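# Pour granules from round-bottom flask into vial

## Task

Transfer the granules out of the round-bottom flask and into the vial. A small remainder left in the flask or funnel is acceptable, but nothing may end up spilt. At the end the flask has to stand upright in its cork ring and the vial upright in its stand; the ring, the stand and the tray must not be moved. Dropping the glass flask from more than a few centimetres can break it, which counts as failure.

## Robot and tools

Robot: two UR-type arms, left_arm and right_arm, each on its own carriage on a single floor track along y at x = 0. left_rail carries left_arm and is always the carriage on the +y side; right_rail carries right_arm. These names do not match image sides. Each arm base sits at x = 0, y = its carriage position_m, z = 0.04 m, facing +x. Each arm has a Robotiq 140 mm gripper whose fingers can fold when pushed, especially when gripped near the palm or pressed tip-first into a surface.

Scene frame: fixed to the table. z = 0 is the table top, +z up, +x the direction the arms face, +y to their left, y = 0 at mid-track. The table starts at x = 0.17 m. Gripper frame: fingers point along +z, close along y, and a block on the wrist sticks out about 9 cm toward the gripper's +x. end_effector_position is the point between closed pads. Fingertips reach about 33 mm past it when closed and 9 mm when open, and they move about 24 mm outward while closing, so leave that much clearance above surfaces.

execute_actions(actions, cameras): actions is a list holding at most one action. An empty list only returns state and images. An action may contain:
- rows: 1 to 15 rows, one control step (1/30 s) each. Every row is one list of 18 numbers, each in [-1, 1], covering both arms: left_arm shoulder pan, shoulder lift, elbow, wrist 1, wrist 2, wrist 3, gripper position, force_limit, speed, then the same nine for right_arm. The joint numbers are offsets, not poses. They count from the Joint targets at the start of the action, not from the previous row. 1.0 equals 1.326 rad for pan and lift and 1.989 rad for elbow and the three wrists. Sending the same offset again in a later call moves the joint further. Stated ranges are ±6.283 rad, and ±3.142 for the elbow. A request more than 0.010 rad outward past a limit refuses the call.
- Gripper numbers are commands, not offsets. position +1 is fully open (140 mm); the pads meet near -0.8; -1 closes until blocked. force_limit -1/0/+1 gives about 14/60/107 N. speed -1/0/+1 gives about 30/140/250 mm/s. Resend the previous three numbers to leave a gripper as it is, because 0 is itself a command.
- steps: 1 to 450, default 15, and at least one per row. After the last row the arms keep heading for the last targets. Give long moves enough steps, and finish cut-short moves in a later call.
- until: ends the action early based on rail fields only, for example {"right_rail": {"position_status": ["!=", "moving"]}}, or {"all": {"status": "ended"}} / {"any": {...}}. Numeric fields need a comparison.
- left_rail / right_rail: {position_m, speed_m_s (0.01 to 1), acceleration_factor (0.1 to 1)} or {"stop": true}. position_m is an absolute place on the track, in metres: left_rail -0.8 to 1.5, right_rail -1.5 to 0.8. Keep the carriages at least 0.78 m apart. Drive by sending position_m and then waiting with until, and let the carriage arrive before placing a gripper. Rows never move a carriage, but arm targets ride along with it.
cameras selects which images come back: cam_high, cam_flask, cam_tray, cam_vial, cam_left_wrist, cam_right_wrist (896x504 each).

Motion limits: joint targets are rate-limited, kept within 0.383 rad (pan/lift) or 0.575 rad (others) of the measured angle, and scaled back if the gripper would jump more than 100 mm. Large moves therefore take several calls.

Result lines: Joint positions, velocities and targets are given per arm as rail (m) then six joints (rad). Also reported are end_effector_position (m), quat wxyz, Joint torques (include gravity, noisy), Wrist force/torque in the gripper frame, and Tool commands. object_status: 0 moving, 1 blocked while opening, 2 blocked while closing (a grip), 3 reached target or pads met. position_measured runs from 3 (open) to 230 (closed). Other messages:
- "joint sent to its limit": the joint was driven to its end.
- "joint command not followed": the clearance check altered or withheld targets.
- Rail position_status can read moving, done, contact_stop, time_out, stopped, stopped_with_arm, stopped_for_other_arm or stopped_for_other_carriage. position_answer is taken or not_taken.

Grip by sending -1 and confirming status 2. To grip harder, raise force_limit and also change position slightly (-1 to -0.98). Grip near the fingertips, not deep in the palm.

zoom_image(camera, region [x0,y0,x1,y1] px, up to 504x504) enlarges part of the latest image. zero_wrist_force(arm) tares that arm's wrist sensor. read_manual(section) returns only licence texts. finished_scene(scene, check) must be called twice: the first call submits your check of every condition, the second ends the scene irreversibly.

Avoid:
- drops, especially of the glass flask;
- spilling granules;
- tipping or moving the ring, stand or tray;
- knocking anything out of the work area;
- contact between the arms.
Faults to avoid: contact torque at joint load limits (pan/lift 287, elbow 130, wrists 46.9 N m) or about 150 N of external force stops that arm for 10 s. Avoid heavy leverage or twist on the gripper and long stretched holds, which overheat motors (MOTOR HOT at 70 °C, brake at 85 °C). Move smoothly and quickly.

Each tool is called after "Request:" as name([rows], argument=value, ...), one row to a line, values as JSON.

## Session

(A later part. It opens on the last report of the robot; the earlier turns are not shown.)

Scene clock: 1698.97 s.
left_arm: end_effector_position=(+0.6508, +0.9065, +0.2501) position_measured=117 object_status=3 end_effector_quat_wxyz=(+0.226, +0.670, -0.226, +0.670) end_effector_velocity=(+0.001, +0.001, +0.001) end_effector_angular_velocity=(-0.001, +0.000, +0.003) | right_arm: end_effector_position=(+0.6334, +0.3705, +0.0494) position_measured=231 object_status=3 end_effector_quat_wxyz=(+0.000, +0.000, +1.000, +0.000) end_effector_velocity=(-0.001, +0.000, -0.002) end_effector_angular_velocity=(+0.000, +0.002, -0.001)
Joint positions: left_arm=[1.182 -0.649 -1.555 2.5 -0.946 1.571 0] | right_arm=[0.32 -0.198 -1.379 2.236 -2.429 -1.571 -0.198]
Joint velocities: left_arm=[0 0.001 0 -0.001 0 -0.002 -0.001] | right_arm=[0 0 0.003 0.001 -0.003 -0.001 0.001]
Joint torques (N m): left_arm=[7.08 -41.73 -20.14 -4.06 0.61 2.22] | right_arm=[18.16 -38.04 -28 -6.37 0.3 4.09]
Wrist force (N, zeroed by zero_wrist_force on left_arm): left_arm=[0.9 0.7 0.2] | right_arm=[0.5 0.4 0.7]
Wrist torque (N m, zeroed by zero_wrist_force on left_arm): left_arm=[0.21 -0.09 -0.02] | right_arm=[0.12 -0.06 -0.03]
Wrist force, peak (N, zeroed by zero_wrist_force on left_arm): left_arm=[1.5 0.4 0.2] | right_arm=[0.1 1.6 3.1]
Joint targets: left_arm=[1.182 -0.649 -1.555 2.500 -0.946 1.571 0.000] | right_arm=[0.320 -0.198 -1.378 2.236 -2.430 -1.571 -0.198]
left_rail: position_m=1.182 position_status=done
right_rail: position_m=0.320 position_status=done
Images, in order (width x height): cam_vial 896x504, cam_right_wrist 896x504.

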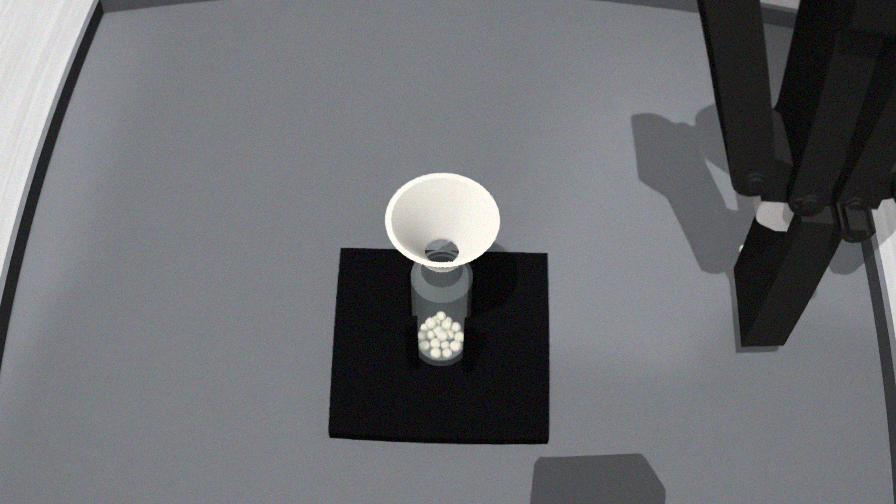

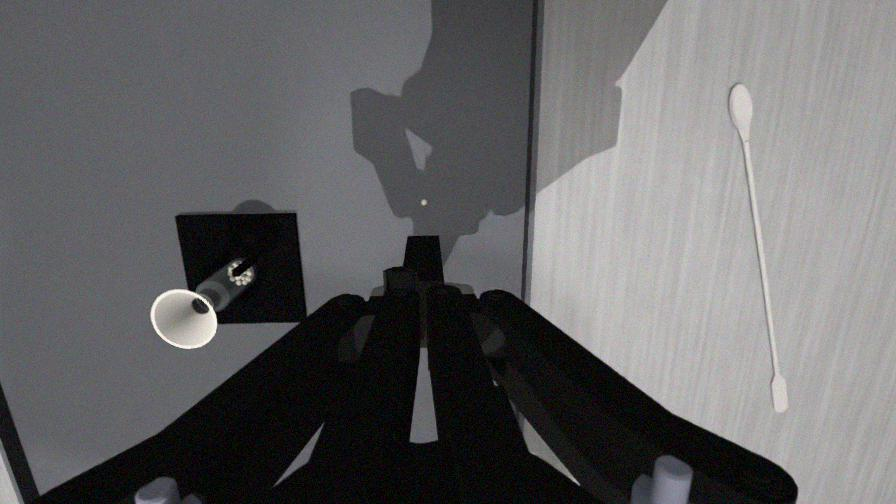

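Request:
execute_actions([
  {"rows":[[0,0,0,0,0,0,0.1,0,-0.9,0,0.00035,0.00009,-0.00032,0,0,-1,-1,0],[0,0,0,0,0,0,0.1,0,-0.9,0,0.00129,0.00033,-0.00119,0,0,-1,-1,0],[0,0,0,0,0,0,0.1,0,-0.9,0,0.00264,0.00069,-0.00245,0,0,-1,-1,0],[0,0,0,0,0,0,0.1,0,-0.9,0,0.00425,0.00111,-0.00394,0,0,-1,-1,0],[0,0,0,0,0,0,0.1,0,-0.9,0,0.00594,0.00154,-0.0055,0,0,-1,-1,0],[0,0,0,0,0,0,0.1,0,-0.9,0,0.00755,0.00196,-0.00699,0,0,-1,-1,0],[0,0,0,0,0,0,0.1,0,-0.9,0,0.0089,0.00232,-0.00825,0,0,-1,-1,0],[0,0,0,0,0,0,0.1,0,-0.9,0,0.00984,0.00256,-0.00912,0,0,-1,-1,0],[0,0,0,0,0,0,0.1,0,-0.9,0,0.01019,0.00265,-0.00944,0,0,-1,-1,0]],"steps":13},
], cameras=["cam_vial", "cam_tray"])

Request:
zero_wrist_force(arm="right_arm")

Request:
zoom_image(camera="cam_vial", region=[680, 200, 860, 400])

Scene clock: 1728.03 s.
left_arm: end_effector_position=(+0.6508, +0.9065, +0.2501) position_measured=117 object_status=3 end_effector_quat_wxyz=(+0.226, +0.670, -0.226, +0.670) end_effector_velocity=(+0.000, +0.000, +0.000) end_effector_angular_velocity=(+0.000, -0.001, +0.000) | right_arm: end_effector_position=(+0.6333, +0.3706, +0.0408) position_measured=231 object_status=3 end_effector_quat_wxyz=(+0.000, +0.000, +1.000, +0.000) end_effector_velocity=(+0.001, -0.001, -0.001) end_effector_angular_velocity=(-0.001, -0.001, +0.000)
Joint positions: left_arm=[1.182 -0.649 -1.555 2.5 -0.946 1.571 0] | right_arm=[0.32 -0.198 -1.365 2.242 -2.448 -1.571 -0.198]
Joint velocities: left_arm=[0 0 0 0 0 0 0.001] | right_arm=[0 0 0.002 -0.001 -0.003 0 0]
Joint torques (N m): left_arm=[5.88 -40.03 -21.72 -4.25 0.63 2.32] | right_arm=[15.37 -40.1 -26.15 -6.3 -0.84 4.12]
Wrist force (N, zeroed by zero_wrist_force on left_arm): left_arm=[0.9 0.6 0.4] | right_arm=[0.0 0.2 0.7]
Wrist torque (N m, zeroed by zero_wrist_force on left_arm): left_arm=[0.18 -0.08 -0.02] | right_arm=[0.06 0.07 -0.03]
Wrist force, peak (N, zeroed by zero_wrist_force on left_arm): left_arm=[1.2 0.9 0.5] | right_arm=[0.3 0.8 1.0]
Joint targets: left_arm=[1.182 -0.649 -1.555 2.500 -0.946 1.571 0.000] | right_arm=[0.320 -0.198 -1.365 2.242 -2.449 -1.571 -0.198]
left_rail: position_m=1.182 position_status=done
right_rail: position_m=0.320 position_status=done
Images, in order (width x height): cam_tray 896x504, cam_vial 896x504.

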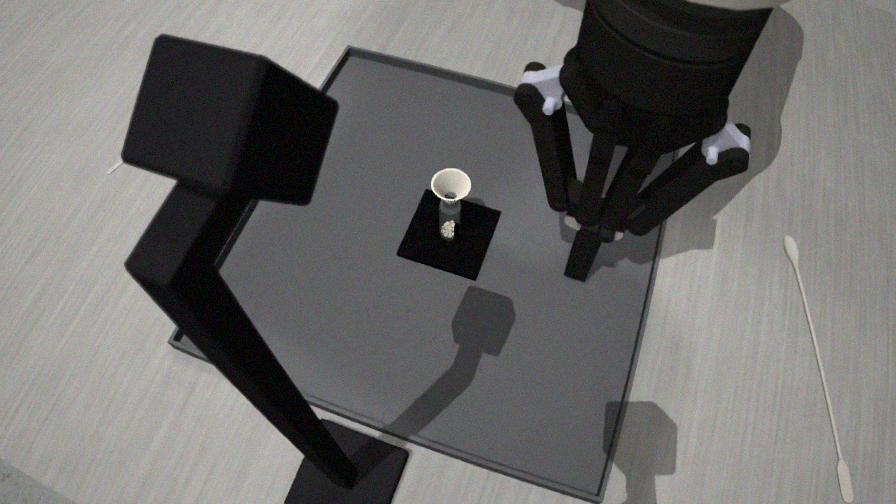

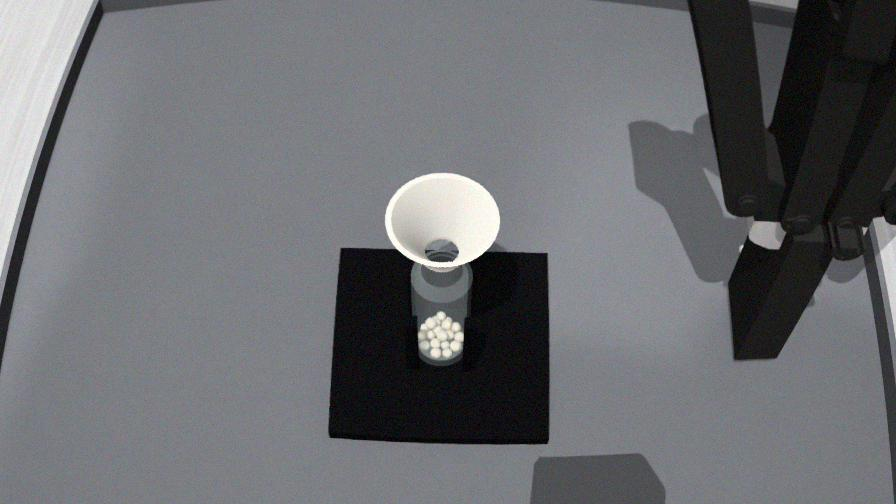

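Wrist force sensor zeroed.

Scaled by 2.520 from the camera's 896x504 image, which has a finer 1280x720 frame.

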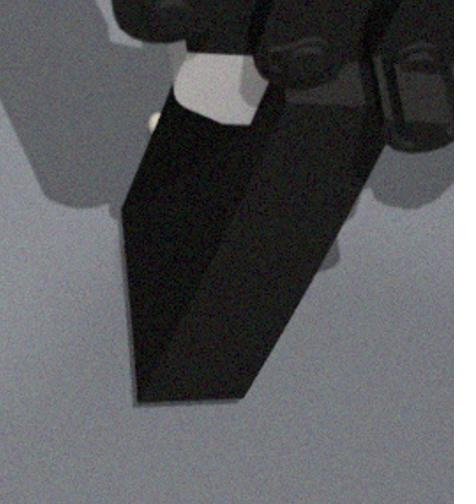

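Request:
execute_actions([
  {"rows":[[0,0,0,0,0,0,0.1,0,-0.9,0,0.00013,0.000034,-0.00012,0,0,-1,-1,0],[0,0,0,0,0,0,0.1,0,-0.9,0,0.000356,0.000092,-0.00033,0,0,-1,-1,0],[0,0,0,0,0,0,0.1,0,-0.9,0,0.000616,0.00016,-0.00057,0,0,-1,-1,0],[0,0,0,0,0,0,0.1,0,-0.9,0,0.00084,0.000218,-0.00078,0,0,-1,-1,0],[0,0,0,0,0,0,0.1,0,-0.9,0,0.00103,0.000268,-0.000956,0,0,-1,-1,0],[0,0,0,0,0,0,0.1,0,-0.9,0,0.001184,0.000308,-0.001098,0,0,-1,-1,0]],"steps":10},
], cameras=[])

Scene clock: 1737.47 s.
left_arm: end_effector_position=(+0.6508, +0.9065, +0.2501) position_measured=117 object_status=3 end_effector_quat_wxyz=(+0.226, +0.670, -0.226, +0.670) end_effector_velocity=(+0.000, +0.000, +0.000) end_effector_angular_velocity=(-0.001, +0.001, +0.000) | right_arm: end_effector_position=(+0.6333, +0.3706, +0.0397) position_measured=231 object_status=3 end_effector_quat_wxyz=(+0.000, +0.000, +1.000, +0.000) end_effector_velocity=(+0.001, +0.000, +0.000) end_effector_angular_velocity=(-0.001, -0.001, +0.000)
Joint positions: left_arm=[1.182 -0.649 -1.555 2.5 -0.946 1.571 0] | right_arm=[0.32 -0.198 -1.363 2.242 -2.451 -1.571 -0.198]
Joint velocities: left_arm=[0 0 0 0 0 0 -0.002] | right_arm=[0 0.001 0 -0.001 -0.001 0 0]
Joint torques (N m): left_arm=[6 -40.34 -22.25 -4.24 0.53 2.32] | right_arm=[15 -38.86 -27.3 -6.53 -0.15 4.29]
Wrist force (N, zeroed by zero_wrist_force): left_arm=[0.9 0.5 0.3] | right_arm=[0.1 0.1 0.3]
Wrist torque (N m, zeroed by zero_wrist_force): left_arm=[0.16 -0.07 -0.02] | right_arm=[0.02 -0.02 0.00]
Wrist force, peak (N, zeroed by zero_wrist_force): left_arm=[1.4 0.9 -0.1] | right_arm=[0.6 0.4 -0.1]
Joint targets: left_arm=[1.182 -0.649 -1.555 2.500 -0.946 1.571 0.000] | right_arm=[0.320 -0.198 -1.363 2.242 -2.451 -1.571 -0.198]
left_rail: position_m=1.182 position_status=done
right_rail: position_m=0.320 position_status=done
No camera images: "cameras" was empty.

Request:
execute_actions([
  {"rows":[[0,0,0,0,0,0,0.1,0,-0.9,0,0.000065,0.000017,-0.00006,0,0,-1,-1,0],[0,0,0,0,0,0,0.1,0,-0.9,0,0.000178,0.000046,-0.000165,0,0,-1,-1,0],[0,0,0,0,0,0,0.1,0,-0.9,0,0.000308,0.00008,-0.000285,0,0,-1,-1,0],[0,0,0,0,0,0,0.1,0,-0.9,0,0.00042,0.000109,-0.00039,0,0,-1,-1,0],[0,0,0,0,0,0,0.1,0,-0.9,0,0.000515,0.000134,-0.000478,0,0,-1,-1,0],[0,0,0,0,0,0,0.1,0,-0.9,0,0.000592,0.000154,-0.000549,0,0,-1,-1,0]],"steps":10},
], cameras=[])

Scene clock: 1742.47 s.
left_arm: end_effector_position=(+0.6508, +0.9065, +0.2501) position_measured=117 object_status=3 end_effector_quat_wxyz=(+0.226, +0.670, -0.226, +0.670) end_effector_velocity=(+0.000, +0.001, -0.001) end_effector_angular_velocity=(+0.001, +0.001, +0.001) | right_arm: end_effector_position=(+0.6333, +0.3706, +0.0392) position_measured=231 object_status=3 end_effector_quat_wxyz=(+0.000, +0.000, +1.000, +0.000) end_effector_velocity=(+0.000, +0.000, -0.001) end_effector_angular_velocity=(+0.000, +0.002, +0.001)
Joint positions: left_arm=[1.182 -0.649 -1.555 2.5 -0.946 1.571 0] | right_arm=[0.32 -0.198 -1.363 2.243 -2.452 -1.571 -0.198]
Joint velocities: left_arm=[0 0.001 0 0.001 0 0 0.001] | right_arm=[0 0.001 0.002 0 0 0 -0.001]
Joint torques (N m): left_arm=[5.93 -40 -23.46 -4.11 1.12 2.18] | right_arm=[12.71 -42.45 -25.95 -7.22 -0.93 3.79]
Wrist force (N, zeroed by zero_wrist_force): left_arm=[0.9 0.7 0.0] | right_arm=[0.1 0.1 0.1]
Wrist torque (N m, zeroed by zero_wrist_force): left_arm=[0.21 -0.07 -0.02] | right_arm=[0.01 -0.03 0.00]
Wrist force, peak (N, zeroed by zero_wrist_force): left_arm=[1.3 1.0 0.1] | right_arm=[0.2 0.5 -0.3]
Joint targets: left_arm=[1.182 -0.649 -1.555 2.500 -0.946 1.571 0.000] | right_arm=[0.320 -0.198 -1.363 2.243 -2.452 -1.571 -0.198]
left_rail: position_m=1.182 position_status=done
right_rail: position_m=0.320 position_status=done
No camera images: "cameras" was empty.

Request:
execute_actions([
  {"rows":[[0,0,0,0,0,0,0.1,0,-0.9,0,0.000065,0.000017,-0.00006,0,0,-1,-1,0],[0,0,0,0,0,0,0.1,0,-0.9,0,0.000178,0.000046,-0.000165,0,0,-1,-1,0],[0,0,0,0,0,0,0.1,0,-0.9,0,0.000308,0.00008,-0.000285,0,0,-1,-1,0],[0,0,0,0,0,0,0.1,0,-0.9,0,0.00042,0.000109,-0.00039,0,0,-1,-1,0],[0,0,0,0,0,0,0.1,0,-0.9,0,0.000515,0.000134,-0.000478,0,0,-1,-1,0],[0,0,0,0,0,0,0.1,0,-0.9,0,0.000592,0.000154,-0.000549,0,0,-1,-1,0]],"steps":10},
], cameras=[])

Scene clock: 1748.17 s.
left_arm: end_effector_position=(+0.6508, +0.9065, +0.2501) position_measured=117 object_status=3 end_effector_quat_wxyz=(+0.226, +0.670, -0.226, +0.670) end_effector_velocity=(+0.000, +0.001, +0.000) end_effector_angular_velocity=(+0.000, +0.000, +0.001) | right_arm: end_effector_position=(+0.6332, +0.3706, +0.0387) position_measured=231 object_status=3 end_effector_quat_wxyz=(+0.000, +0.000, +1.000, +0.000) end_effector_velocity=(+0.001, +0.000, +0.001) end_effector_angular_velocity=(+0.001, -0.001, -0.001)
Joint positions: left_arm=[1.182 -0.649 -1.555 2.5 -0.946 1.571 0] | right_arm=[0.32 -0.198 -1.362 2.243 -2.453 -1.571 -0.198]
Joint velocities: left_arm=[0 0.001 0 0 0 0 0] | right_arm=[0 0 0 -0.001 0.001 0.001 0]
Joint torques (N m): left_arm=[4.66 -38.37 -23.91 -4 0.91 2.26] | right_arm=[11.2 -39.06 -27.21 -6.88 -1.01 3.94]
Wrist force (N, zeroed by zero_wrist_force): left_arm=[0.6 0.5 0.4] | right_arm=[0.1 0.2 0.3]
Wrist torque (N m, zeroed by zero_wrist_force): left_arm=[0.17 -0.01 -0.01] | right_arm=[0.03 -0.03 0.00]
Wrist force, peak (N, zeroed by zero_wrist_force): left_arm=[1.0 1.0 0.3] | right_arm=[0.7 0.3 0.2]
Joint targets: left_arm=[1.182 -0.649 -1.555 2.500 -0.946 1.571 0.000] | right_arm=[0.320 -0.198 -1.362 2.243 -2.453 -1.571 -0.198]
left_rail: position_m=1.182 position_status=done
right_rail: position_m=0.320 position_status=done
No camera images: "cameras" was empty.

Request:
execute_actions([
  {"rows":[[0,0,0,0,0,0,0.1,0,-0.9,0,0.000065,0.000017,-0.00006,0,0,-1,-1,0],[0,0,0,0,0,0,0.1,0,-0.9,0,0.000178,0.000046,-0.000165,0,0,-1,-1,0],[0,0,0,0,0,0,0.1,0,-0.9,0,0.000308,0.00008,-0.000285,0,0,-1,-1,0],[0,0,0,0,0,0,0.1,0,-0.9,0,0.00042,0.000109,-0.00039,0,0,-1,-1,0],[0,0,0,0,0,0,0.1,0,-0.9,0,0.000515,0.000134,-0.000478,0,0,-1,-1,0],[0,0,0,0,0,0,0.1,0,-0.9,0,0.000592,0.000154,-0.000549,0,0,-1,-1,0]],"steps":10},
], cameras=[])

Scene clock: 1755.07 s.
left_arm: end_effector_position=(+0.6508, +0.9065, +0.2501) position_measured=117 object_status=3 end_effector_quat_wxyz=(+0.226, +0.670, -0.226, +0.670) end_effector_velocity=(+0.000, -0.001, +0.001) end_effector_angular_velocity=(-0.002, +0.001, -0.001) | right_arm: end_effector_position=(+0.6332, +0.3706, +0.0382) position_measured=231 object_status=3 end_effector_quat_wxyz=(+0.000, +0.000, +1.000, +0.000) end_effector_velocity=(-0.001, +0.000, -0.001) end_effector_angular_velocity=(+0.001, +0.001, -0.001)
Joint positions: left_arm=[1.182 -0.649 -1.555 2.5 -0.946 1.571 0] | right_arm=[0.32 -0.198 -1.361 2.243 -2.454 -1.571 -0.198]
Joint velocities: left_arm=[0 0 0 -0.001 0 0 -0.002] | right_arm=[0 -0.001 0.001 0.001 0 0.001 0]
Joint torques (N m): left_arm=[6.39 -37.37 -24.66 -4.16 1.06 2.03] | right_arm=[9.91 -39.25 -26.29 -6.59 -0.53 3.94]
Wrist force (N, zeroed by zero_wrist_force): left_arm=[0.8 0.7 -0.1] | right_arm=[0.1 0.3 -0.1]
Wrist torque (N m, zeroed by zero_wrist_force): left_arm=[0.22 -0.05 -0.01] | right_arm=[0.06 0.00 0.00]
Wrist force, peak (N, zeroed by zero_wrist_force): left_arm=[1.2 1.0 0.2] | right_arm=[0.5 0.4 -0.2]
Joint targets: left_arm=[1.182 -0.649 -1.555 2.500 -0.946 1.571 0.000] | right_arm=[0.320 -0.198 -1.361 2.243 -2.454 -1.571 -0.198]
left_rail: position_m=1.182 position_status=done
right_rail: position_m=0.320 position_status=done
No camera images: "cameras" was empty.

Request:
execute_actions([
  {"rows":[[0,0,0,0,0,0,0.1,0,-0.9,0,0.000065,0.000017,-0.00006,0,0,-1,-1,0],[0,0,0,0,0,0,0.1,0,-0.9,0,0.000178,0.000046,-0.000165,0,0,-1,-1,0],[0,0,0,0,0,0,0.1,0,-0.9,0,0.000308,0.00008,-0.000285,0,0,-1,-1,0],[0,0,0,0,0,0,0.1,0,-0.9,0,0.00042,0.000109,-0.00039,0,0,-1,-1,0],[0,0,0,0,0,0,0.1,0,-0.9,0,0.000515,0.000134,-0.000478,0,0,-1,-1,0],[0,0,0,0,0,0,0.1,0,-0.9,0,0.000592,0.000154,-0.000549,0,0,-1,-1,0]],"steps":10},
], cameras=["cam_vial"])

Request:
zoom_image(camera="cam_vial", region=[700, 300, 800, 380])

Scene clock: 1761.10 s.
left_arm: end_effector_position=(+0.6508, +0.9065, +0.2501) position_measured=117 object_status=3 end_effector_quat_wxyz=(+0.226, +0.670, -0.226, +0.670) end_effector_velocity=(-0.001, +0.000, +0.000) end_effector_angular_velocity=(+0.001, +0.000, -0.001) | right_arm: end_effector_position=(+0.6332, +0.3706, +0.0377) position_measured=231 object_status=3 end_effector_quat_wxyz=(+0.000, +0.000, +1.000, +0.000) end_effector_velocity=(+0.000, +0.001, -0.001) end_effector_angular_velocity=(+0.000, +0.001, +0.002)
Joint positions: left_arm=[1.182 -0.649 -1.555 2.5 -0.946 1.571 0] | right_arm=[0.32 -0.198 -1.36 2.244 -2.455 -1.571 -0.198]
Joint velocities: left_arm=[0 0 0 0 0 0.001 0] | right_arm=[0 0.002 0.001 0 0 0 0]
Joint torques (N m): left_arm=[4.85 -35.76 -26.25 -4.16 1.18 2.07] | right_arm=[9.12 -37.48 -27.28 -6.58 -0.98 3.97]
Wrist force (N, zeroed by zero_wrist_force): left_arm=[0.9 0.3 0.2] | right_arm=[0.1 0.3 0.2]
Wrist torque (N m, zeroed by zero_wrist_force): left_arm=[0.12 -0.09 -0.01] | right_arm=[0.07 -0.01 0.00]
Wrist force, peak (N, zeroed by zero_wrist_force): left_arm=[1.3 1.0 0.4] | right_arm=[0.6 0.4 -0.2]
Joint targets: left_arm=[1.182 -0.649 -1.555 2.500 -0.946 1.571 0.000] | right_arm=[0.320 -0.198 -1.360 2.244 -2.455 -1.571 -0.198]
left_rail: position_m=1.182 position_status=done
right_rail: position_m=0.320 position_status=done
Images, in order (width x height): cam_vial 896x504.

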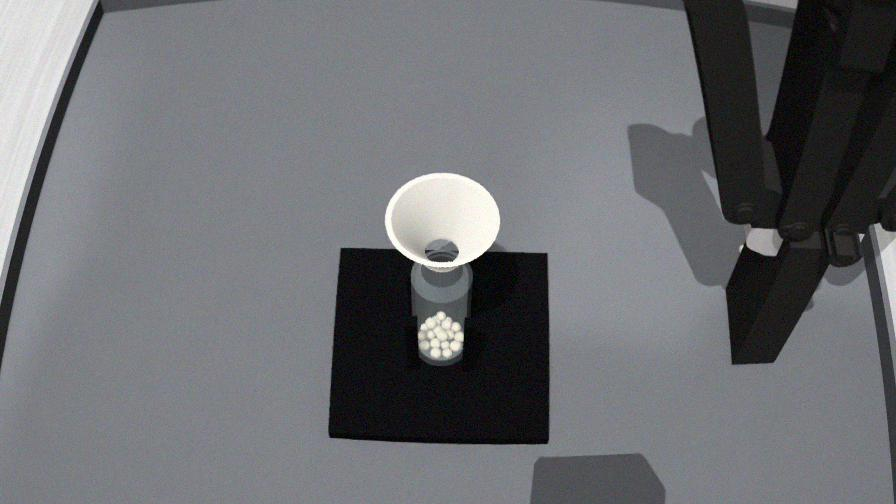

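Scaled by 5.040 from the camera's 896x504 image, which has a finer 1280x720 frame.

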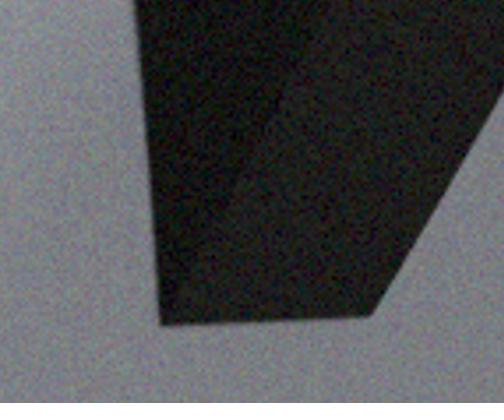

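Request:
execute_actions([
  {"rows":[[0,0,0,0,0,0,0.1,0,-0.9,0,0.000065,0.000017,-0.00006,0,0,-1,-1,0],[0,0,0,0,0,0,0.1,0,-0.9,0,0.000178,0.000046,-0.000165,0,0,-1,-1,0],[0,0,0,0,0,0,0.1,0,-0.9,0,0.000308,0.00008,-0.000285,0,0,-1,-1,0],[0,0,0,0,0,0,0.1,0,-0.9,0,0.00042,0.000109,-0.00039,0,0,-1,-1,0],[0,0,0,0,0,0,0.1,0,-0.9,0,0.000515,0.000134,-0.000478,0,0,-1,-1,0],[0,0,0,0,0,0,0.1,0,-0.9,0,0.000592,0.000154,-0.000549,0,0,-1,-1,0]],"steps":10},
], cameras=[])

Scene clock: 1767.07 s.
left_arm: end_effector_position=(+0.6508, +0.9065, +0.2501) position_measured=117 object_status=3 end_effector_quat_wxyz=(+0.226, +0.670, -0.226, +0.670) end_effector_velocity=(+0.000, -0.001, +0.000) end_effector_angular_velocity=(+0.000, -0.001, -0.001) | right_arm: end_effector_position=(+0.6332, +0.3706, +0.0372) position_measured=231 object_status=3 end_effector_quat_wxyz=(+0.000, +0.000, +1.000, +0.000) end_effector_velocity=(+0.000, +0.000, +0.000) end_effector_angular_velocity=(-0.001, +0.001, +0.000)
Joint positions: left_arm=[1.182 -0.649 -1.555 2.5 -0.946 1.571 0] | right_arm=[0.32 -0.198 -1.359 2.244 -2.456 -1.571 -0.198]
Joint velocities: left_arm=[0 0 0 0 0 0.001 0] | right_arm=[0 0 0.001 0 0 -0.001 0]
Joint torques (N m): left_arm=[5.05 -36.64 -26.71 -4.09 1.06 1.93] | right_arm=[6.09 -38.85 -26 -6.77 -0.65 3.77]
Wrist force (N, zeroed by zero_wrist_force): left_arm=[1.0 0.3 -0.2] | right_arm=[0.1 0.2 0.0]
Wrist torque (N m, zeroed by zero_wrist_force): left_arm=[0.12 -0.10 -0.01] | right_arm=[0.03 -0.02 0.00]
Wrist force, peak (N, zeroed by zero_wrist_force): left_arm=[1.2 0.9 0.2] | right_arm=[0.4 0.5 -0.1]
Joint targets: left_arm=[1.182 -0.649 -1.555 2.500 -0.946 1.571 0.000] | right_arm=[0.320 -0.198 -1.359 2.244 -2.456 -1.571 -0.198]
left_rail: position_m=1.182 position_status=done
right_rail: position_m=0.320 position_status=done
No camera images: "cameras" was empty.

Request:
execute_actions([
  {"rows":[[0,0,0,0,0,0,0.1,0,-0.9,0,0.000065,0.000017,-0.00006,0,0,-1,-1,0],[0,0,0,0,0,0,0.1,0,-0.9,0,0.000178,0.000046,-0.000165,0,0,-1,-1,0],[0,0,0,0,0,0,0.1,0,-0.9,0,0.000308,0.00008,-0.000285,0,0,-1,-1,0],[0,0,0,0,0,0,0.1,0,-0.9,0,0.00042,0.000109,-0.00039,0,0,-1,-1,0],[0,0,0,0,0,0,0.1,0,-0.9,0,0.000515,0.000134,-0.000478,0,0,-1,-1,0],[0,0,0,0,0,0,0.1,0,-0.9,0,0.000592,0.000154,-0.000549,0,0,-1,-1,0]],"steps":10},
], cameras=[])

Scene clock: 1772.30 s.
left_arm: end_effector_position=(+0.6508, +0.9065, +0.2501) position_measured=117 object_status=3 end_effector_quat_wxyz=(+0.226, +0.670, -0.226, +0.670) end_effector_velocity=(+0.000, +0.000, +0.000) end_effector_angular_velocity=(-0.001, +0.000, +0.000) | right_arm: end_effector_position=(+0.6332, +0.3706, +0.0367) position_measured=231 object_status=3 end_effector_quat_wxyz=(+0.000, +0.000, +1.000, +0.000) end_effector_velocity=(-0.001, +0.000, -0.001) end_effector_angular_velocity=(+0.001, +0.002, +0.000)
Joint positions: left_arm=[1.182 -0.649 -1.555 2.5 -0.946 1.571 0] | right_arm=[0.32 -0.198 -1.359 2.244 -2.457 -1.571 -0.198]
Joint velocities: left_arm=[0 0 0 0 0 0 -0.001] | right_arm=[0 -0.001 0.001 0.001 0 0.001 0]
Joint torques (N m): left_arm=[3.18 -33.8 -27.88 -4.07 0.97 1.76] | right_arm=[6.61 -41.67 -27.27 -6.29 -0.52 3.9]
Wrist force (N, zeroed by zero_wrist_force): left_arm=[0.7 0.6 0.1] | right_arm=[0.0 0.3 -0.4]
Wrist torque (N m, zeroed by zero_wrist_force): left_arm=[0.19 -0.03 -0.02] | right_arm=[0.06 0.00 0.01]
Wrist force, peak (N, zeroed by zero_wrist_force): left_arm=[1.2 0.8 0.7] | right_arm=[0.7 0.1 -0.3]
Joint targets: left_arm=[1.182 -0.649 -1.555 2.500 -0.946 1.571 0.000] | right_arm=[0.320 -0.198 -1.359 2.244 -2.457 -1.571 -0.198]
left_rail: position_m=1.182 position_status=done
right_rail: position_m=0.320 position_status=done
No camera images: "cameras" was empty.

Request:
execute_actions([
  {"rows":[[0,0,0,0,0,0,0.1,0,-0.9,0,0.000065,0.000017,-0.00006,0,0,-1,-1,0],[0,0,0,0,0,0,0.1,0,-0.9,0,0.000178,0.000046,-0.000165,0,0,-1,-1,0],[0,0,0,0,0,0,0.1,0,-0.9,0,0.000308,0.00008,-0.000285,0,0,-1,-1,0],[0,0,0,0,0,0,0.1,0,-0.9,0,0.00042,0.000109,-0.00039,0,0,-1,-1,0],[0,0,0,0,0,0,0.1,0,-0.9,0,0.000515,0.000134,-0.000478,0,0,-1,-1,0],[0,0,0,0,0,0,0.1,0,-0.9,0,0.000592,0.000154,-0.000549,0,0,-1,-1,0]],"steps":10},
], cameras=[])

Scene clock: 1783.00 s.
left_arm: end_effector_position=(+0.6508, +0.9065, +0.2501) position_measured=117 object_status=3 end_effector_quat_wxyz=(+0.226, +0.670, -0.226, +0.670) end_effector_velocity=(+0.000, -0.001, +0.000) end_effector_angular_velocity=(-0.001, +0.001, -0.001) | right_arm: end_effector_position=(+0.6332, +0.3706, +0.0362) position_measured=231 object_status=3 end_effector_quat_wxyz=(+0.000, +0.000, +1.000, +0.000) end_effector_velocity=(-0.001, +0.002, -0.001) end_effector_angular_velocity=(+0.002, +0.001, +0.002)
Joint positions: left_arm=[1.182 -0.649 -1.555 2.5 -0.946 1.571 0] | right_arm=[0.32 -0.198 -1.358 2.244 -2.458 -1.571 -0.198]
Joint velocities: left_arm=[0 -0.001 0 0 0 0 -0.002] | right_arm=[0 0.001 0 0.002 0 0.001 0]
Joint torques (N m): left_arm=[3.77 -35.04 -28.99 -4.07 1.16 1.85] | right_arm=[6.79 -33.93 -22.95 -6.23 -0.7 3.42]
Wrist force (N, zeroed by zero_wrist_force): left_arm=[0.7 0.3 -0.1] | right_arm=[2.1 0.1 -9.0]
Wrist torque (N m, zeroed by zero_wrist_force): left_arm=[0.13 -0.04 -0.02] | right_arm=[-0.05 -0.06 0.00]
Wrist force, peak (N, zeroed by zero_wrist_force): left_arm=[1.1 0.9 0.4] | right_arm=[2.1 0.1 -9.0]
Joint targets: left_arm=[1.182 -0.649 -1.555 2.500 -0.946 1.571 0.000] | right_arm=[0.320 -0.198 -1.358 2.245 -2.458 -1.571 -0.198]
left_rail: position_m=1.182 position_status=done
right_rail: position_m=0.320 position_status=done
No camera images: "cameras" was empty.

Request:
execute_actions([
  {"rows":[[0,0,0,0,0,0,0.1,0,-0.9,0,-0.000326,-0.000085,0.000302,0,0,-1,-1,0],[0,0,0,0,0,0,0.1,0,-0.9,0,-0.000889,-0.000231,0.000824,0,0,-1,-1,0],[0,0,0,0,0,0,0.1,0,-0.9,0,-0.00154,-0.0004,0.001427,0,0,-1,-1,0],[0,0,0,0,0,0,0.1,0,-0.9,0,-0.002103,-0.000547,0.001949,0,0,-0.543,-1,-0.5],[0,0,0,0,0,0,0.1,0,-0.9,0,-0.002577,-0.00067,0.002388,0,0,-0.543,-1,-0.5],[0,0,0,0,0,0,0.1,0,-0.9,0,-0.002962,-0.00077,0.002745,0,0,-0.543,-1,-0.5]],"steps":18},
], cameras=["cam_right_wrist"])

Request:
zoom_image(camera="cam_right_wrist", region=[360, 150, 490, 290])

Scene clock: 1840.20 s.
left_arm: end_effector_position=(+0.6508, +0.9065, +0.2501) position_measured=117 object_status=3 end_effector_quat_wxyz=(+0.226, +0.670, -0.226, +0.670) end_effector_velocity=(+0.000, +0.001, -0.001) end_effector_angular_velocity=(-0.001, +0.002, +0.001) | right_arm: end_effector_position=(+0.6332, +0.3706, +0.0386) position_measured=198 object_status=3 end_effector_quat_wxyz=(+0.000, +0.000, +1.000, +0.000) end_effector_velocity=(-0.001, -0.001, -0.001) end_effector_angular_velocity=(-0.001, +0.001, -0.001)
Joint positions: left_arm=[1.182 -0.649 -1.555 2.5 -0.946 1.571 0] | right_arm=[0.32 -0.198 -1.362 2.243 -2.453 -1.571 -0.198]
Joint velocities: left_arm=[0 0 0 0.001 0 -0.001 -0.002] | right_arm=[0 0 0.001 0.001 -0.001 -0.001 0.001]
Joint torques (N m): left_arm=[5.38 -33.98 -30.34 -3.98 1.33 1.85] | right_arm=[1.43 -69.07 -39.12 -2.75 -0.49 3.2]
Wrist force (N, zeroed by zero_wrist_force): left_arm=[0.5 0.5 0.0] | right_arm=[0.3 0.3 -0.1]
Wrist torque (N m, zeroed by zero_wrist_force): left_arm=[0.16 0.02 -0.01] | right_arm=[0.06 -0.06 0.01]
Wrist force, peak (N, zeroed by zero_wrist_force): left_arm=[1.2 0.9 0.3] | right_arm=[2.6 -0.1 -15.4]
Joint targets: left_arm=[1.182 -0.649 -1.555 2.500 -0.946 1.571 0.000] | right_arm=[0.320 -0.198 -1.362 2.243 -2.453 -1.571 -0.198]
left_rail: position_m=1.182 position_status=done
right_rail: position_m=0.320 position_status=done
Images, in order (width x height): cam_right_wrist 896x504.

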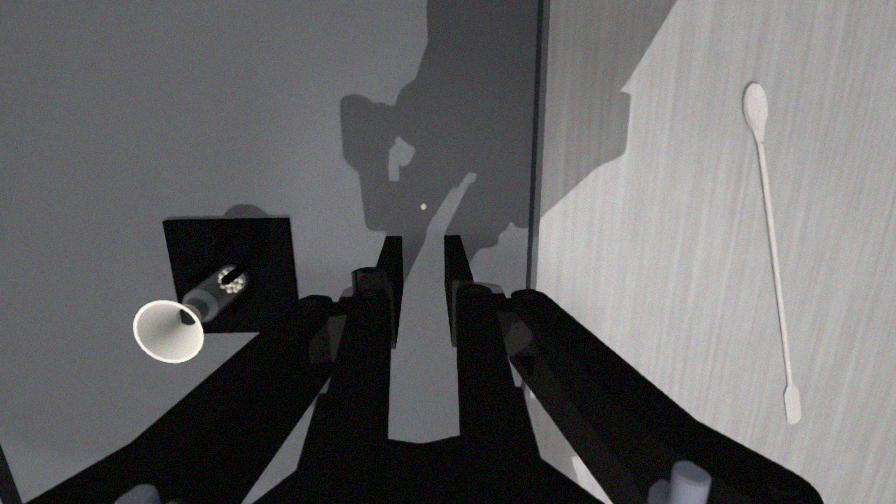

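Scaled by 3.600 from the camera's 896x504 image, which has a finer 1280x720 frame.

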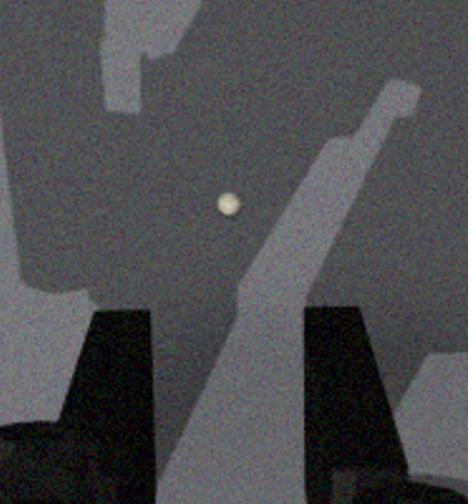

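Request:
execute_actions([
  {"rows":[[0,0,0,0,0,0,0.1,0,-0.9,-0.0001,-0.0004,0.00035,-0.00009,0,-0.00006,-0.543,-1,-0.5],[0,0,0,0,0,0,0.1,0,-0.9,-0.00037,-0.00154,0.00135,-0.00032,0,-0.00025,-0.543,-1,-0.5],[0,0,0,0,0,0,0.1,0,-0.9,-0.00079,-0.00329,0.00289,-0.00069,0,-0.00053,-0.543,-1,-0.5],[0,0,0,0,0,0,0.1,0,-0.9,-0.00134,-0.00554,0.00487,-0.00117,0,-0.00089,-0.543,-1,-0.5],[0,0,0,0,0,0,0.1,0,-0.9,-0.00198,-0.0082,0.00719,-0.00173,0,-0.00132,-0.543,-1,-0.5],[0,0,0,0,0,0,0.1,0,-0.9,-0.00269,-0.01113,0.00977,-0.00235,0,-0.00179,-0.543,-1,-0.5],[0,0,0,0,0,0,0.1,0,-0.9,-0.00344,-0.01423,0.01249,-0.003,0,-0.00229,-0.543,-1,-0.5],[0,0,0,0,0,0,0.1,0,-0.9,-0.0042,-0.01738,0.01526,-0.00367,0,-0.0028,-0.543,-1,-0.5],[0,0,0,0,0,0,0.1,0,-0.9,-0.00495,-0.02048,0.01798,-0.00432,0,-0.0033,-0.543,-1,-0.5],[0,0,0,0,0,0,0.1,0,-0.9,-0.00566,-0.02342,0.02055,-0.00494,0,-0.00377,-0.543,-1,-0.5],[0,0,0,0,0,0,0.1,0,-0.9,-0.0063,-0.02607,0.02288,-0.0055,0,-0.0042,-0.543,-1,-0.5],[0,0,0,0,0,0,0.1,0,-0.9,-0.00685,-0.02832,0.02486,-0.00598,0,-0.00456,-0.543,-1,-0.5],[0,0,0,0,0,0,0.1,0,-0.9,-0.00727,-0.03007,0.0264,-0.00635,0,-0.00485,-0.543,-1,-0.5],[0,0,0,0,0,0,0.1,0,-0.9,-0.00754,-0.03121,0.02739,-0.00659,0,-0.00503,-0.543,-1,-0.5],[0,0,0,0,0,0,0.1,0,-0.9,-0.00764,-0.03161,0.02775,-0.00667,0,-0.00509,-0.543,-1,-0.5]],"steps":20},
], cameras=["cam_right_wrist", "cam_vial", "cam_tray"])

Request:
zoom_image(camera="cam_right_wrist", region=[360, 190, 490, 330])

Request:
zoom_image(camera="cam_vial", region=[680, 180, 840, 320])

Scene clock: 1860.67 s.
left_arm: end_effector_position=(+0.6508, +0.9065, +0.2501) position_measured=117 object_status=3 end_effector_quat_wxyz=(+0.226, +0.670, -0.226, +0.670) end_effector_velocity=(+0.000, +0.000, +0.000) end_effector_angular_velocity=(+0.000, +0.001, +0.001) | right_arm: end_effector_position=(+0.6035, +0.3706, +0.0387) position_measured=198 object_status=3 end_effector_quat_wxyz=(+0.000, +0.000, +1.000, +0.000) end_effector_velocity=(-0.003, +0.000, -0.001) end_effector_angular_velocity=(+0.002, +0.003, -0.001)
Joint positions: left_arm=[1.182 -0.649 -1.555 2.5 -0.946 1.571 0] | right_arm=[0.32 -0.208 -1.403 2.298 -2.466 -1.571 -0.208]
Joint velocities: left_arm=[0 0 0 0 0 0 -0.001] | right_arm=[0 -0.002 -0.002 0.003 0.001 0.001 -0.001]
Joint torques (N m): left_arm=[2.52 -33.26 -31 -4.09 1.32 1.84] | right_arm=[-14.97 -62.14 -26.83 -6.97 -0.19 -3.06]
Wrist force (N, zeroed by zero_wrist_force): left_arm=[1.0 0.7 0.0] | right_arm=[-0.1 0.1 -0.1]
Wrist torque (N m, zeroed by zero_wrist_force): left_arm=[0.21 -0.11 -0.02] | right_arm=[0.00 0.03 0.05]
Wrist force, peak (N, zeroed by zero_wrist_force): left_arm=[1.3 0.9 -0.1] | right_arm=[0.8 0.3 0.2]
Joint targets: left_arm=[1.182 -0.649 -1.555 2.500 -0.946 1.571 0.000] | right_arm=[0.320 -0.208 -1.404 2.298 -2.466 -1.571 -0.208]
left_rail: position_m=1.182 position_status=done
right_rail: position_m=0.320 position_status=done
Images, in order (width x height): cam_tray 896x504, cam_vial 896x504, cam_right_wrist 896x504.

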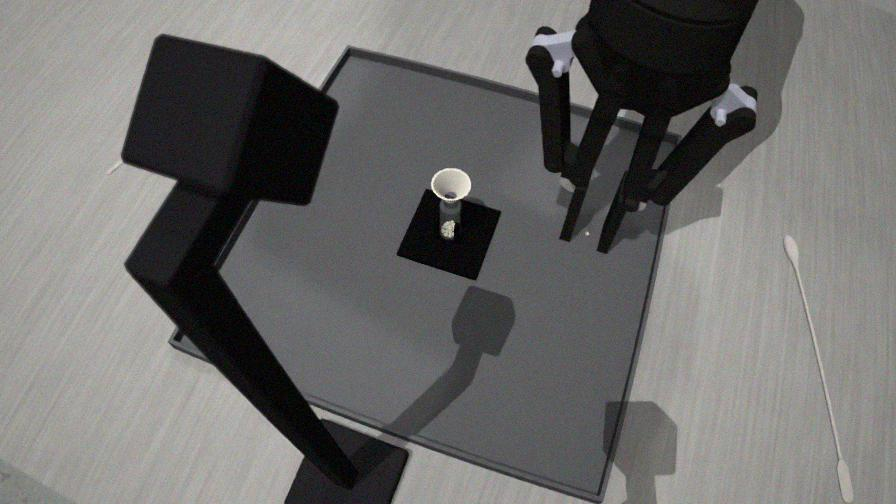

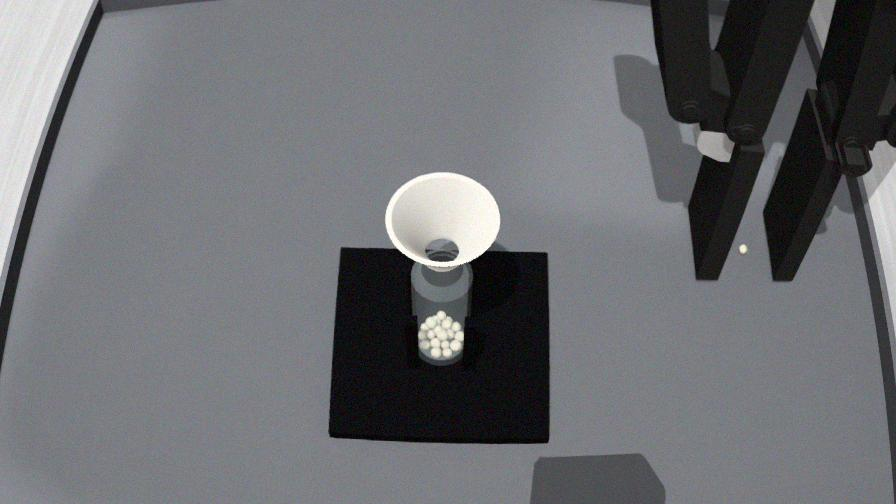

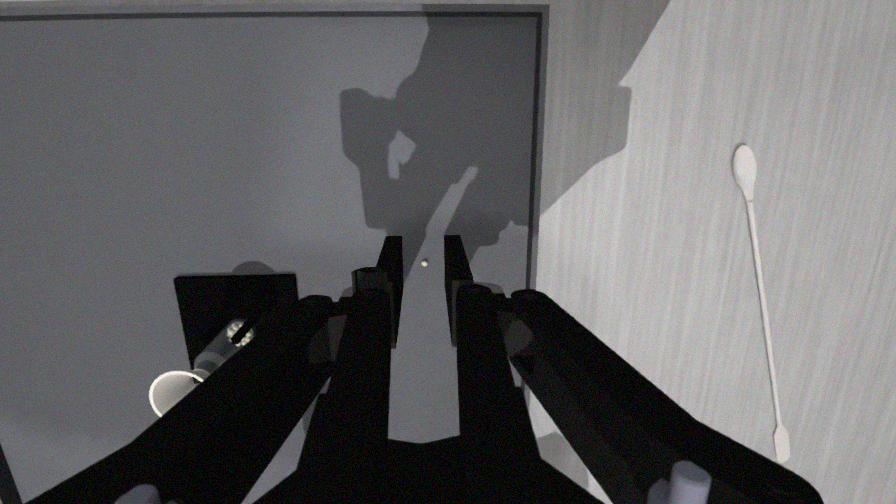

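Scaled by 3.600 from the camera's 896x504 image, which has a finer 1280x720 frame.

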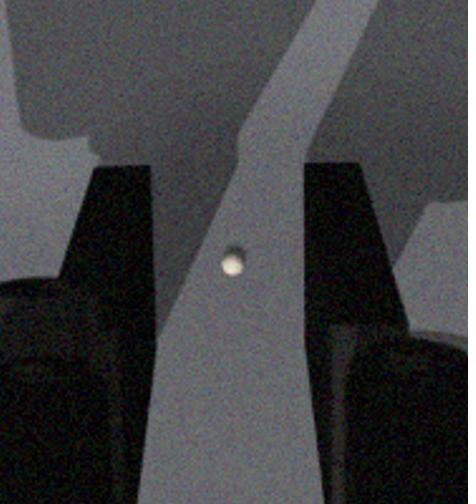

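Scaled by 3.150 from the camera's 896x504 image, which has a finer 1280x720 frame.

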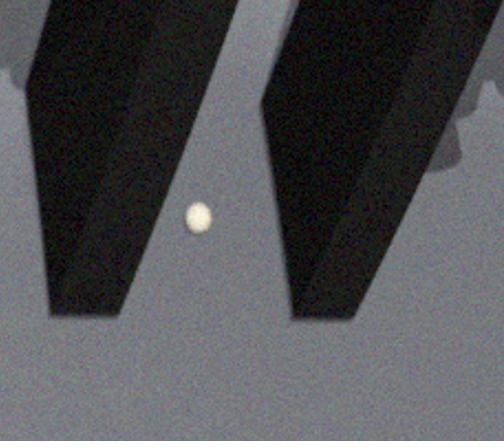

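Request:
execute_actions([
  {"rows":[[0,0,0,0,0,0,0.1,0,-0.9,0,0.000212,0.00005,-0.000192,0,0,-0.543,-1,-0.5],[0,0,0,0,0,0,0.1,0,-0.9,0,0.000578,0.000137,-0.000522,0,0,-0.543,-1,-0.5],[0,0,0,0,0,0,0.1,0,-0.9,0,0.001001,0.000238,-0.000905,0,0,-0.543,-1,-0.5],[0,0,0,0,0,0,0.1,0,-0.9,0,0.001367,0.000324,-0.001236,0,0,-0.543,-1,-0.5],[0,0,0,0,0,0,0.1,0,-0.9,0,0.001676,0.000398,-0.001515,0,0,-0.543,-1,-0.5],[0,0,0,0,0,0,0.1,0,-0.9,0,0.001926,0.000457,-0.001741,0,0,-0.543,-1,-0.5]],"steps":12},
], cameras=["cam_vial", "cam_right_wrist"])

Request:
zoom_image(camera="cam_vial", region=[680, 180, 840, 320])

Scene clock: 1877.83 s.
left_arm: end_effector_position=(+0.6508, +0.9065, +0.2501) position_measured=117 object_status=3 end_effector_quat_wxyz=(+0.226, +0.670, -0.226, +0.670) end_effector_velocity=(+0.000, +0.001, +0.000) end_effector_angular_velocity=(-0.001, +0.001, +0.001) | right_arm: end_effector_position=(+0.6033, +0.3706, +0.0372) position_measured=198 object_status=3 end_effector_quat_wxyz=(+0.000, +0.000, +1.000, +0.000) end_effector_velocity=(+0.000, +0.000, -0.001) end_effector_angular_velocity=(+0.001, +0.000, +0.000)
Joint positions: left_arm=[1.182 -0.649 -1.555 2.5 -0.946 1.571 0] | right_arm=[0.32 -0.208 -1.401 2.299 -2.47 -1.571 -0.208]
Joint velocities: left_arm=[0 0.001 0 0.001 0 0 -0.001] | right_arm=[0 0 0.001 0 -0.002 0.001 0]
Joint torques (N m): left_arm=[2.27 -31.63 -32 -4.03 1.37 1.82] | right_arm=[-14.32 -36.17 -26.27 -6.46 -0.34 -2.99]
Wrist force (N, zeroed by zero_wrist_force): left_arm=[1.1 0.7 0.2] | right_arm=[-0.3 0.1 0.0]
Wrist torque (N m, zeroed by zero_wrist_force): left_arm=[0.21 -0.13 -0.02] | right_arm=[0.02 0.08 0.06]
Wrist force, peak (N, zeroed by zero_wrist_force): left_arm=[1.1 1.0 0.0] | right_arm=[-0.2 -0.3 0.5]
Joint targets: left_arm=[1.182 -0.649 -1.555 2.500 -0.946 1.571 0.000] | right_arm=[0.320 -0.208 -1.401 2.299 -2.470 -1.571 -0.208]
left_rail: position_m=1.182 position_status=done
right_rail: position_m=0.320 position_status=done
Images, in order (width x height): cam_vial 896x504, cam_right_wrist 896x504.

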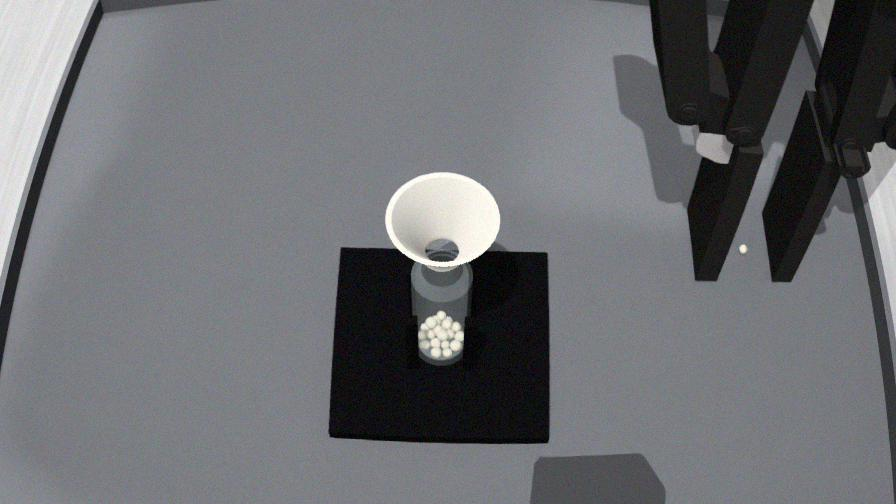

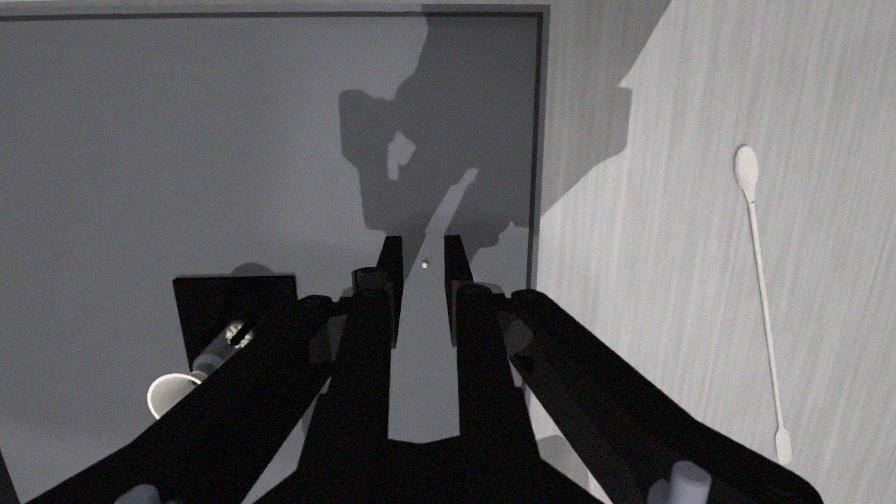

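Scaled by 3.150 from the camera's 896x504 image, which has a finer 1280x720 frame.

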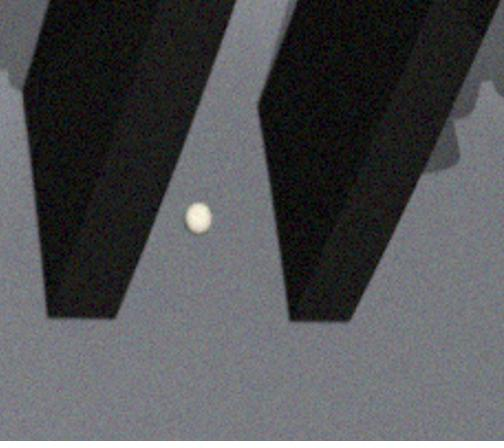

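Request:
execute_actions([
  {"rows":[[0,0,0,0,0,0,0.1,0,-0.9,0,0,0,0,0,0,-1,-1,-1]],"steps":32},
], cameras=["cam_vial", "cam_right_wrist", "cam_tray"])

Request:
zoom_image(camera="cam_vial", region=[680, 180, 840, 320])

Request:
zoom_image(camera="cam_right_wrist", region=[360, 190, 490, 330])

Scene clock: 1885.23 s.
left_arm: end_effector_position=(+0.6508, +0.9065, +0.2501) position_measured=117 object_status=3 end_effector_quat_wxyz=(+0.226, +0.670, -0.226, +0.670) end_effector_velocity=(+0.000, +0.000, +0.001) end_effector_angular_velocity=(+0.000, -0.001, +0.000) | right_arm: end_effector_position=(+0.6033, +0.3706, +0.0372) position_measured=231 object_status=3 end_effector_quat_wxyz=(+0.000, +0.000, +1.000, +0.000) end_effector_velocity=(+0.000, +0.001, +0.000) end_effector_angular_velocity=(-0.001, -0.001, +0.002)
Joint positions: left_arm=[1.182 -0.649 -1.555 2.5 -0.946 1.571 0] | right_arm=[0.32 -0.208 -1.401 2.299 -2.47 -1.571 -0.208]
Joint velocities: left_arm=[0 0 0 -0.001 0 -0.001 0.001] | right_arm=[0 0.002 -0.001 0 -0.001 0 0]
Joint torques (N m): left_arm=[1.98 -31.06 -32.47 -4 1.42 1.76] | right_arm=[-11.45 -37.77 -35.76 -4.82 -0.34 -3.24]
Wrist force (N, zeroed by zero_wrist_force): left_arm=[0.9 0.7 0.4] | right_arm=[-0.2 0.2 -0.1]
Wrist torque (N m, zeroed by zero_wrist_force): left_arm=[0.20 -0.08 -0.01] | right_arm=[0.02 0.05 0.05]
Wrist force, peak (N, zeroed by zero_wrist_force): left_arm=[1.3 0.7 0.4] | right_arm=[-0.4 0.5 0.0]
Joint targets: left_arm=[1.182 -0.649 -1.555 2.500 -0.946 1.571 0.000] | right_arm=[0.320 -0.208 -1.401 2.299 -2.470 -1.571 -0.208]
left_rail: position_m=1.182 position_status=done
right_rail: position_m=0.320 position_status=done
Images, in order (width x height): cam_tray 896x504, cam_vial 896x504, cam_right_wrist 896x504.

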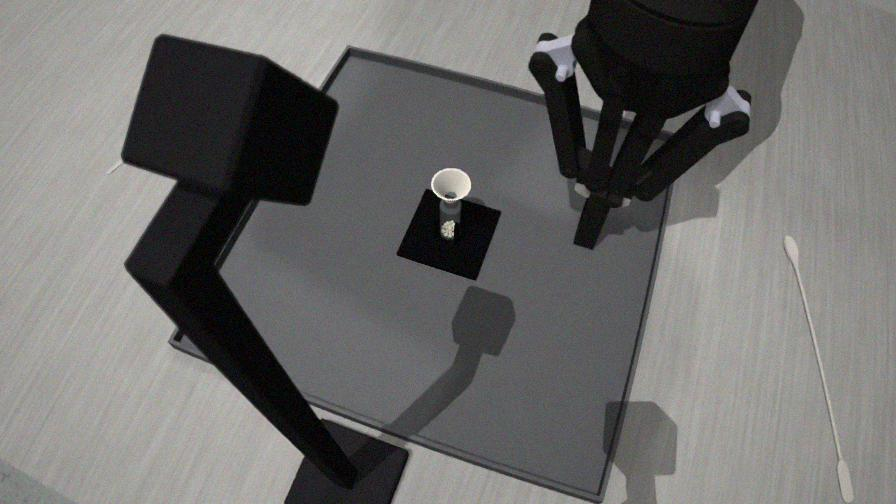

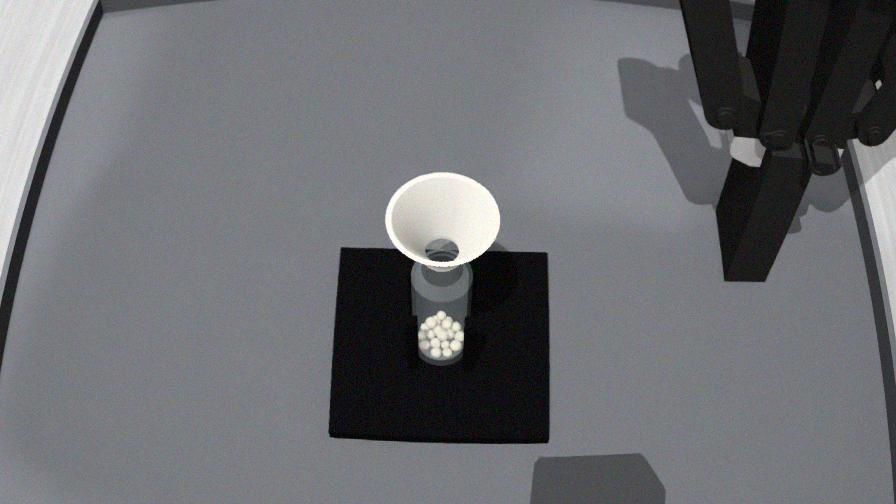

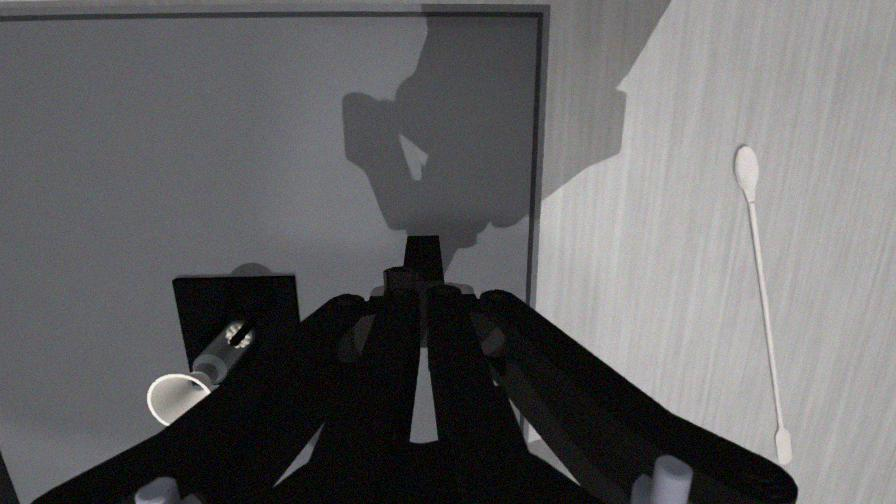

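Scaled by 3.150 from the camera's 896x504 image, which has a finer 1280x720 frame.

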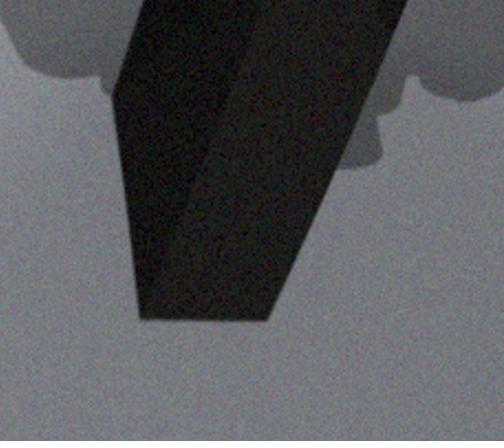

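Scaled by 3.600 from the camera's 896x504 image, which has a finer 1280x720 frame.

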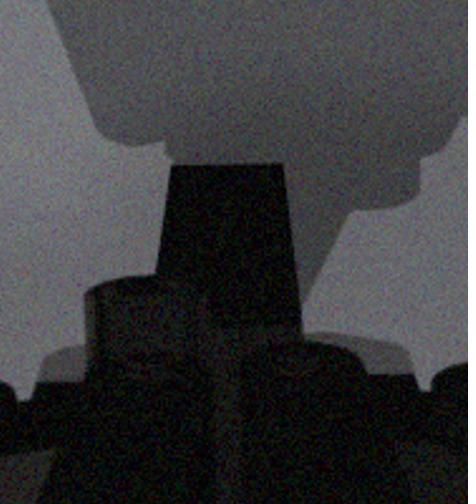

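Request:
zoom_image(camera="cam_tray", region=[530, 180, 650, 280])

Request:
zoom_image(camera="cam_vial", region=[700, 200, 790, 290])

Request:
zoom_image(camera="cam_right_wrist", region=[395, 225, 455, 285])

Scaled by 4.200 from the camera's 896x504 image, which has a finer 1280x720 frame.

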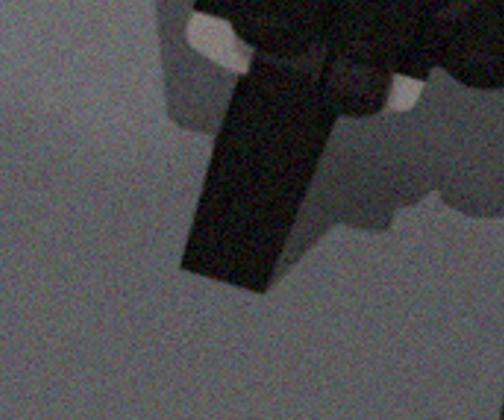

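Scaled by 5.600 from the camera's 896x504 image, which has a finer 1280x720 frame.

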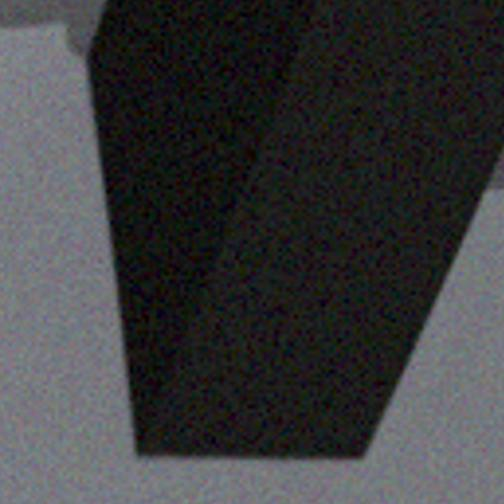

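Scaled by 8.400 from the camera's 896x504 image, which has a finer 1280x720 frame.

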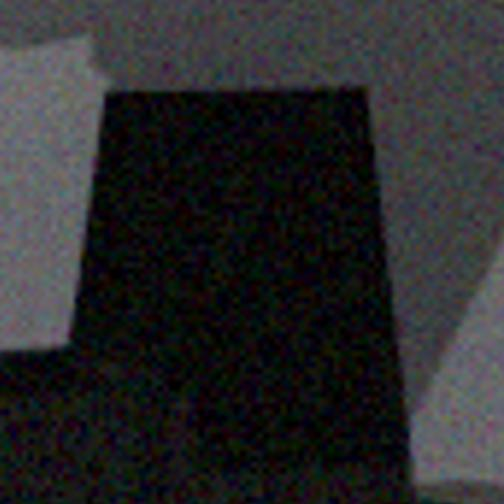

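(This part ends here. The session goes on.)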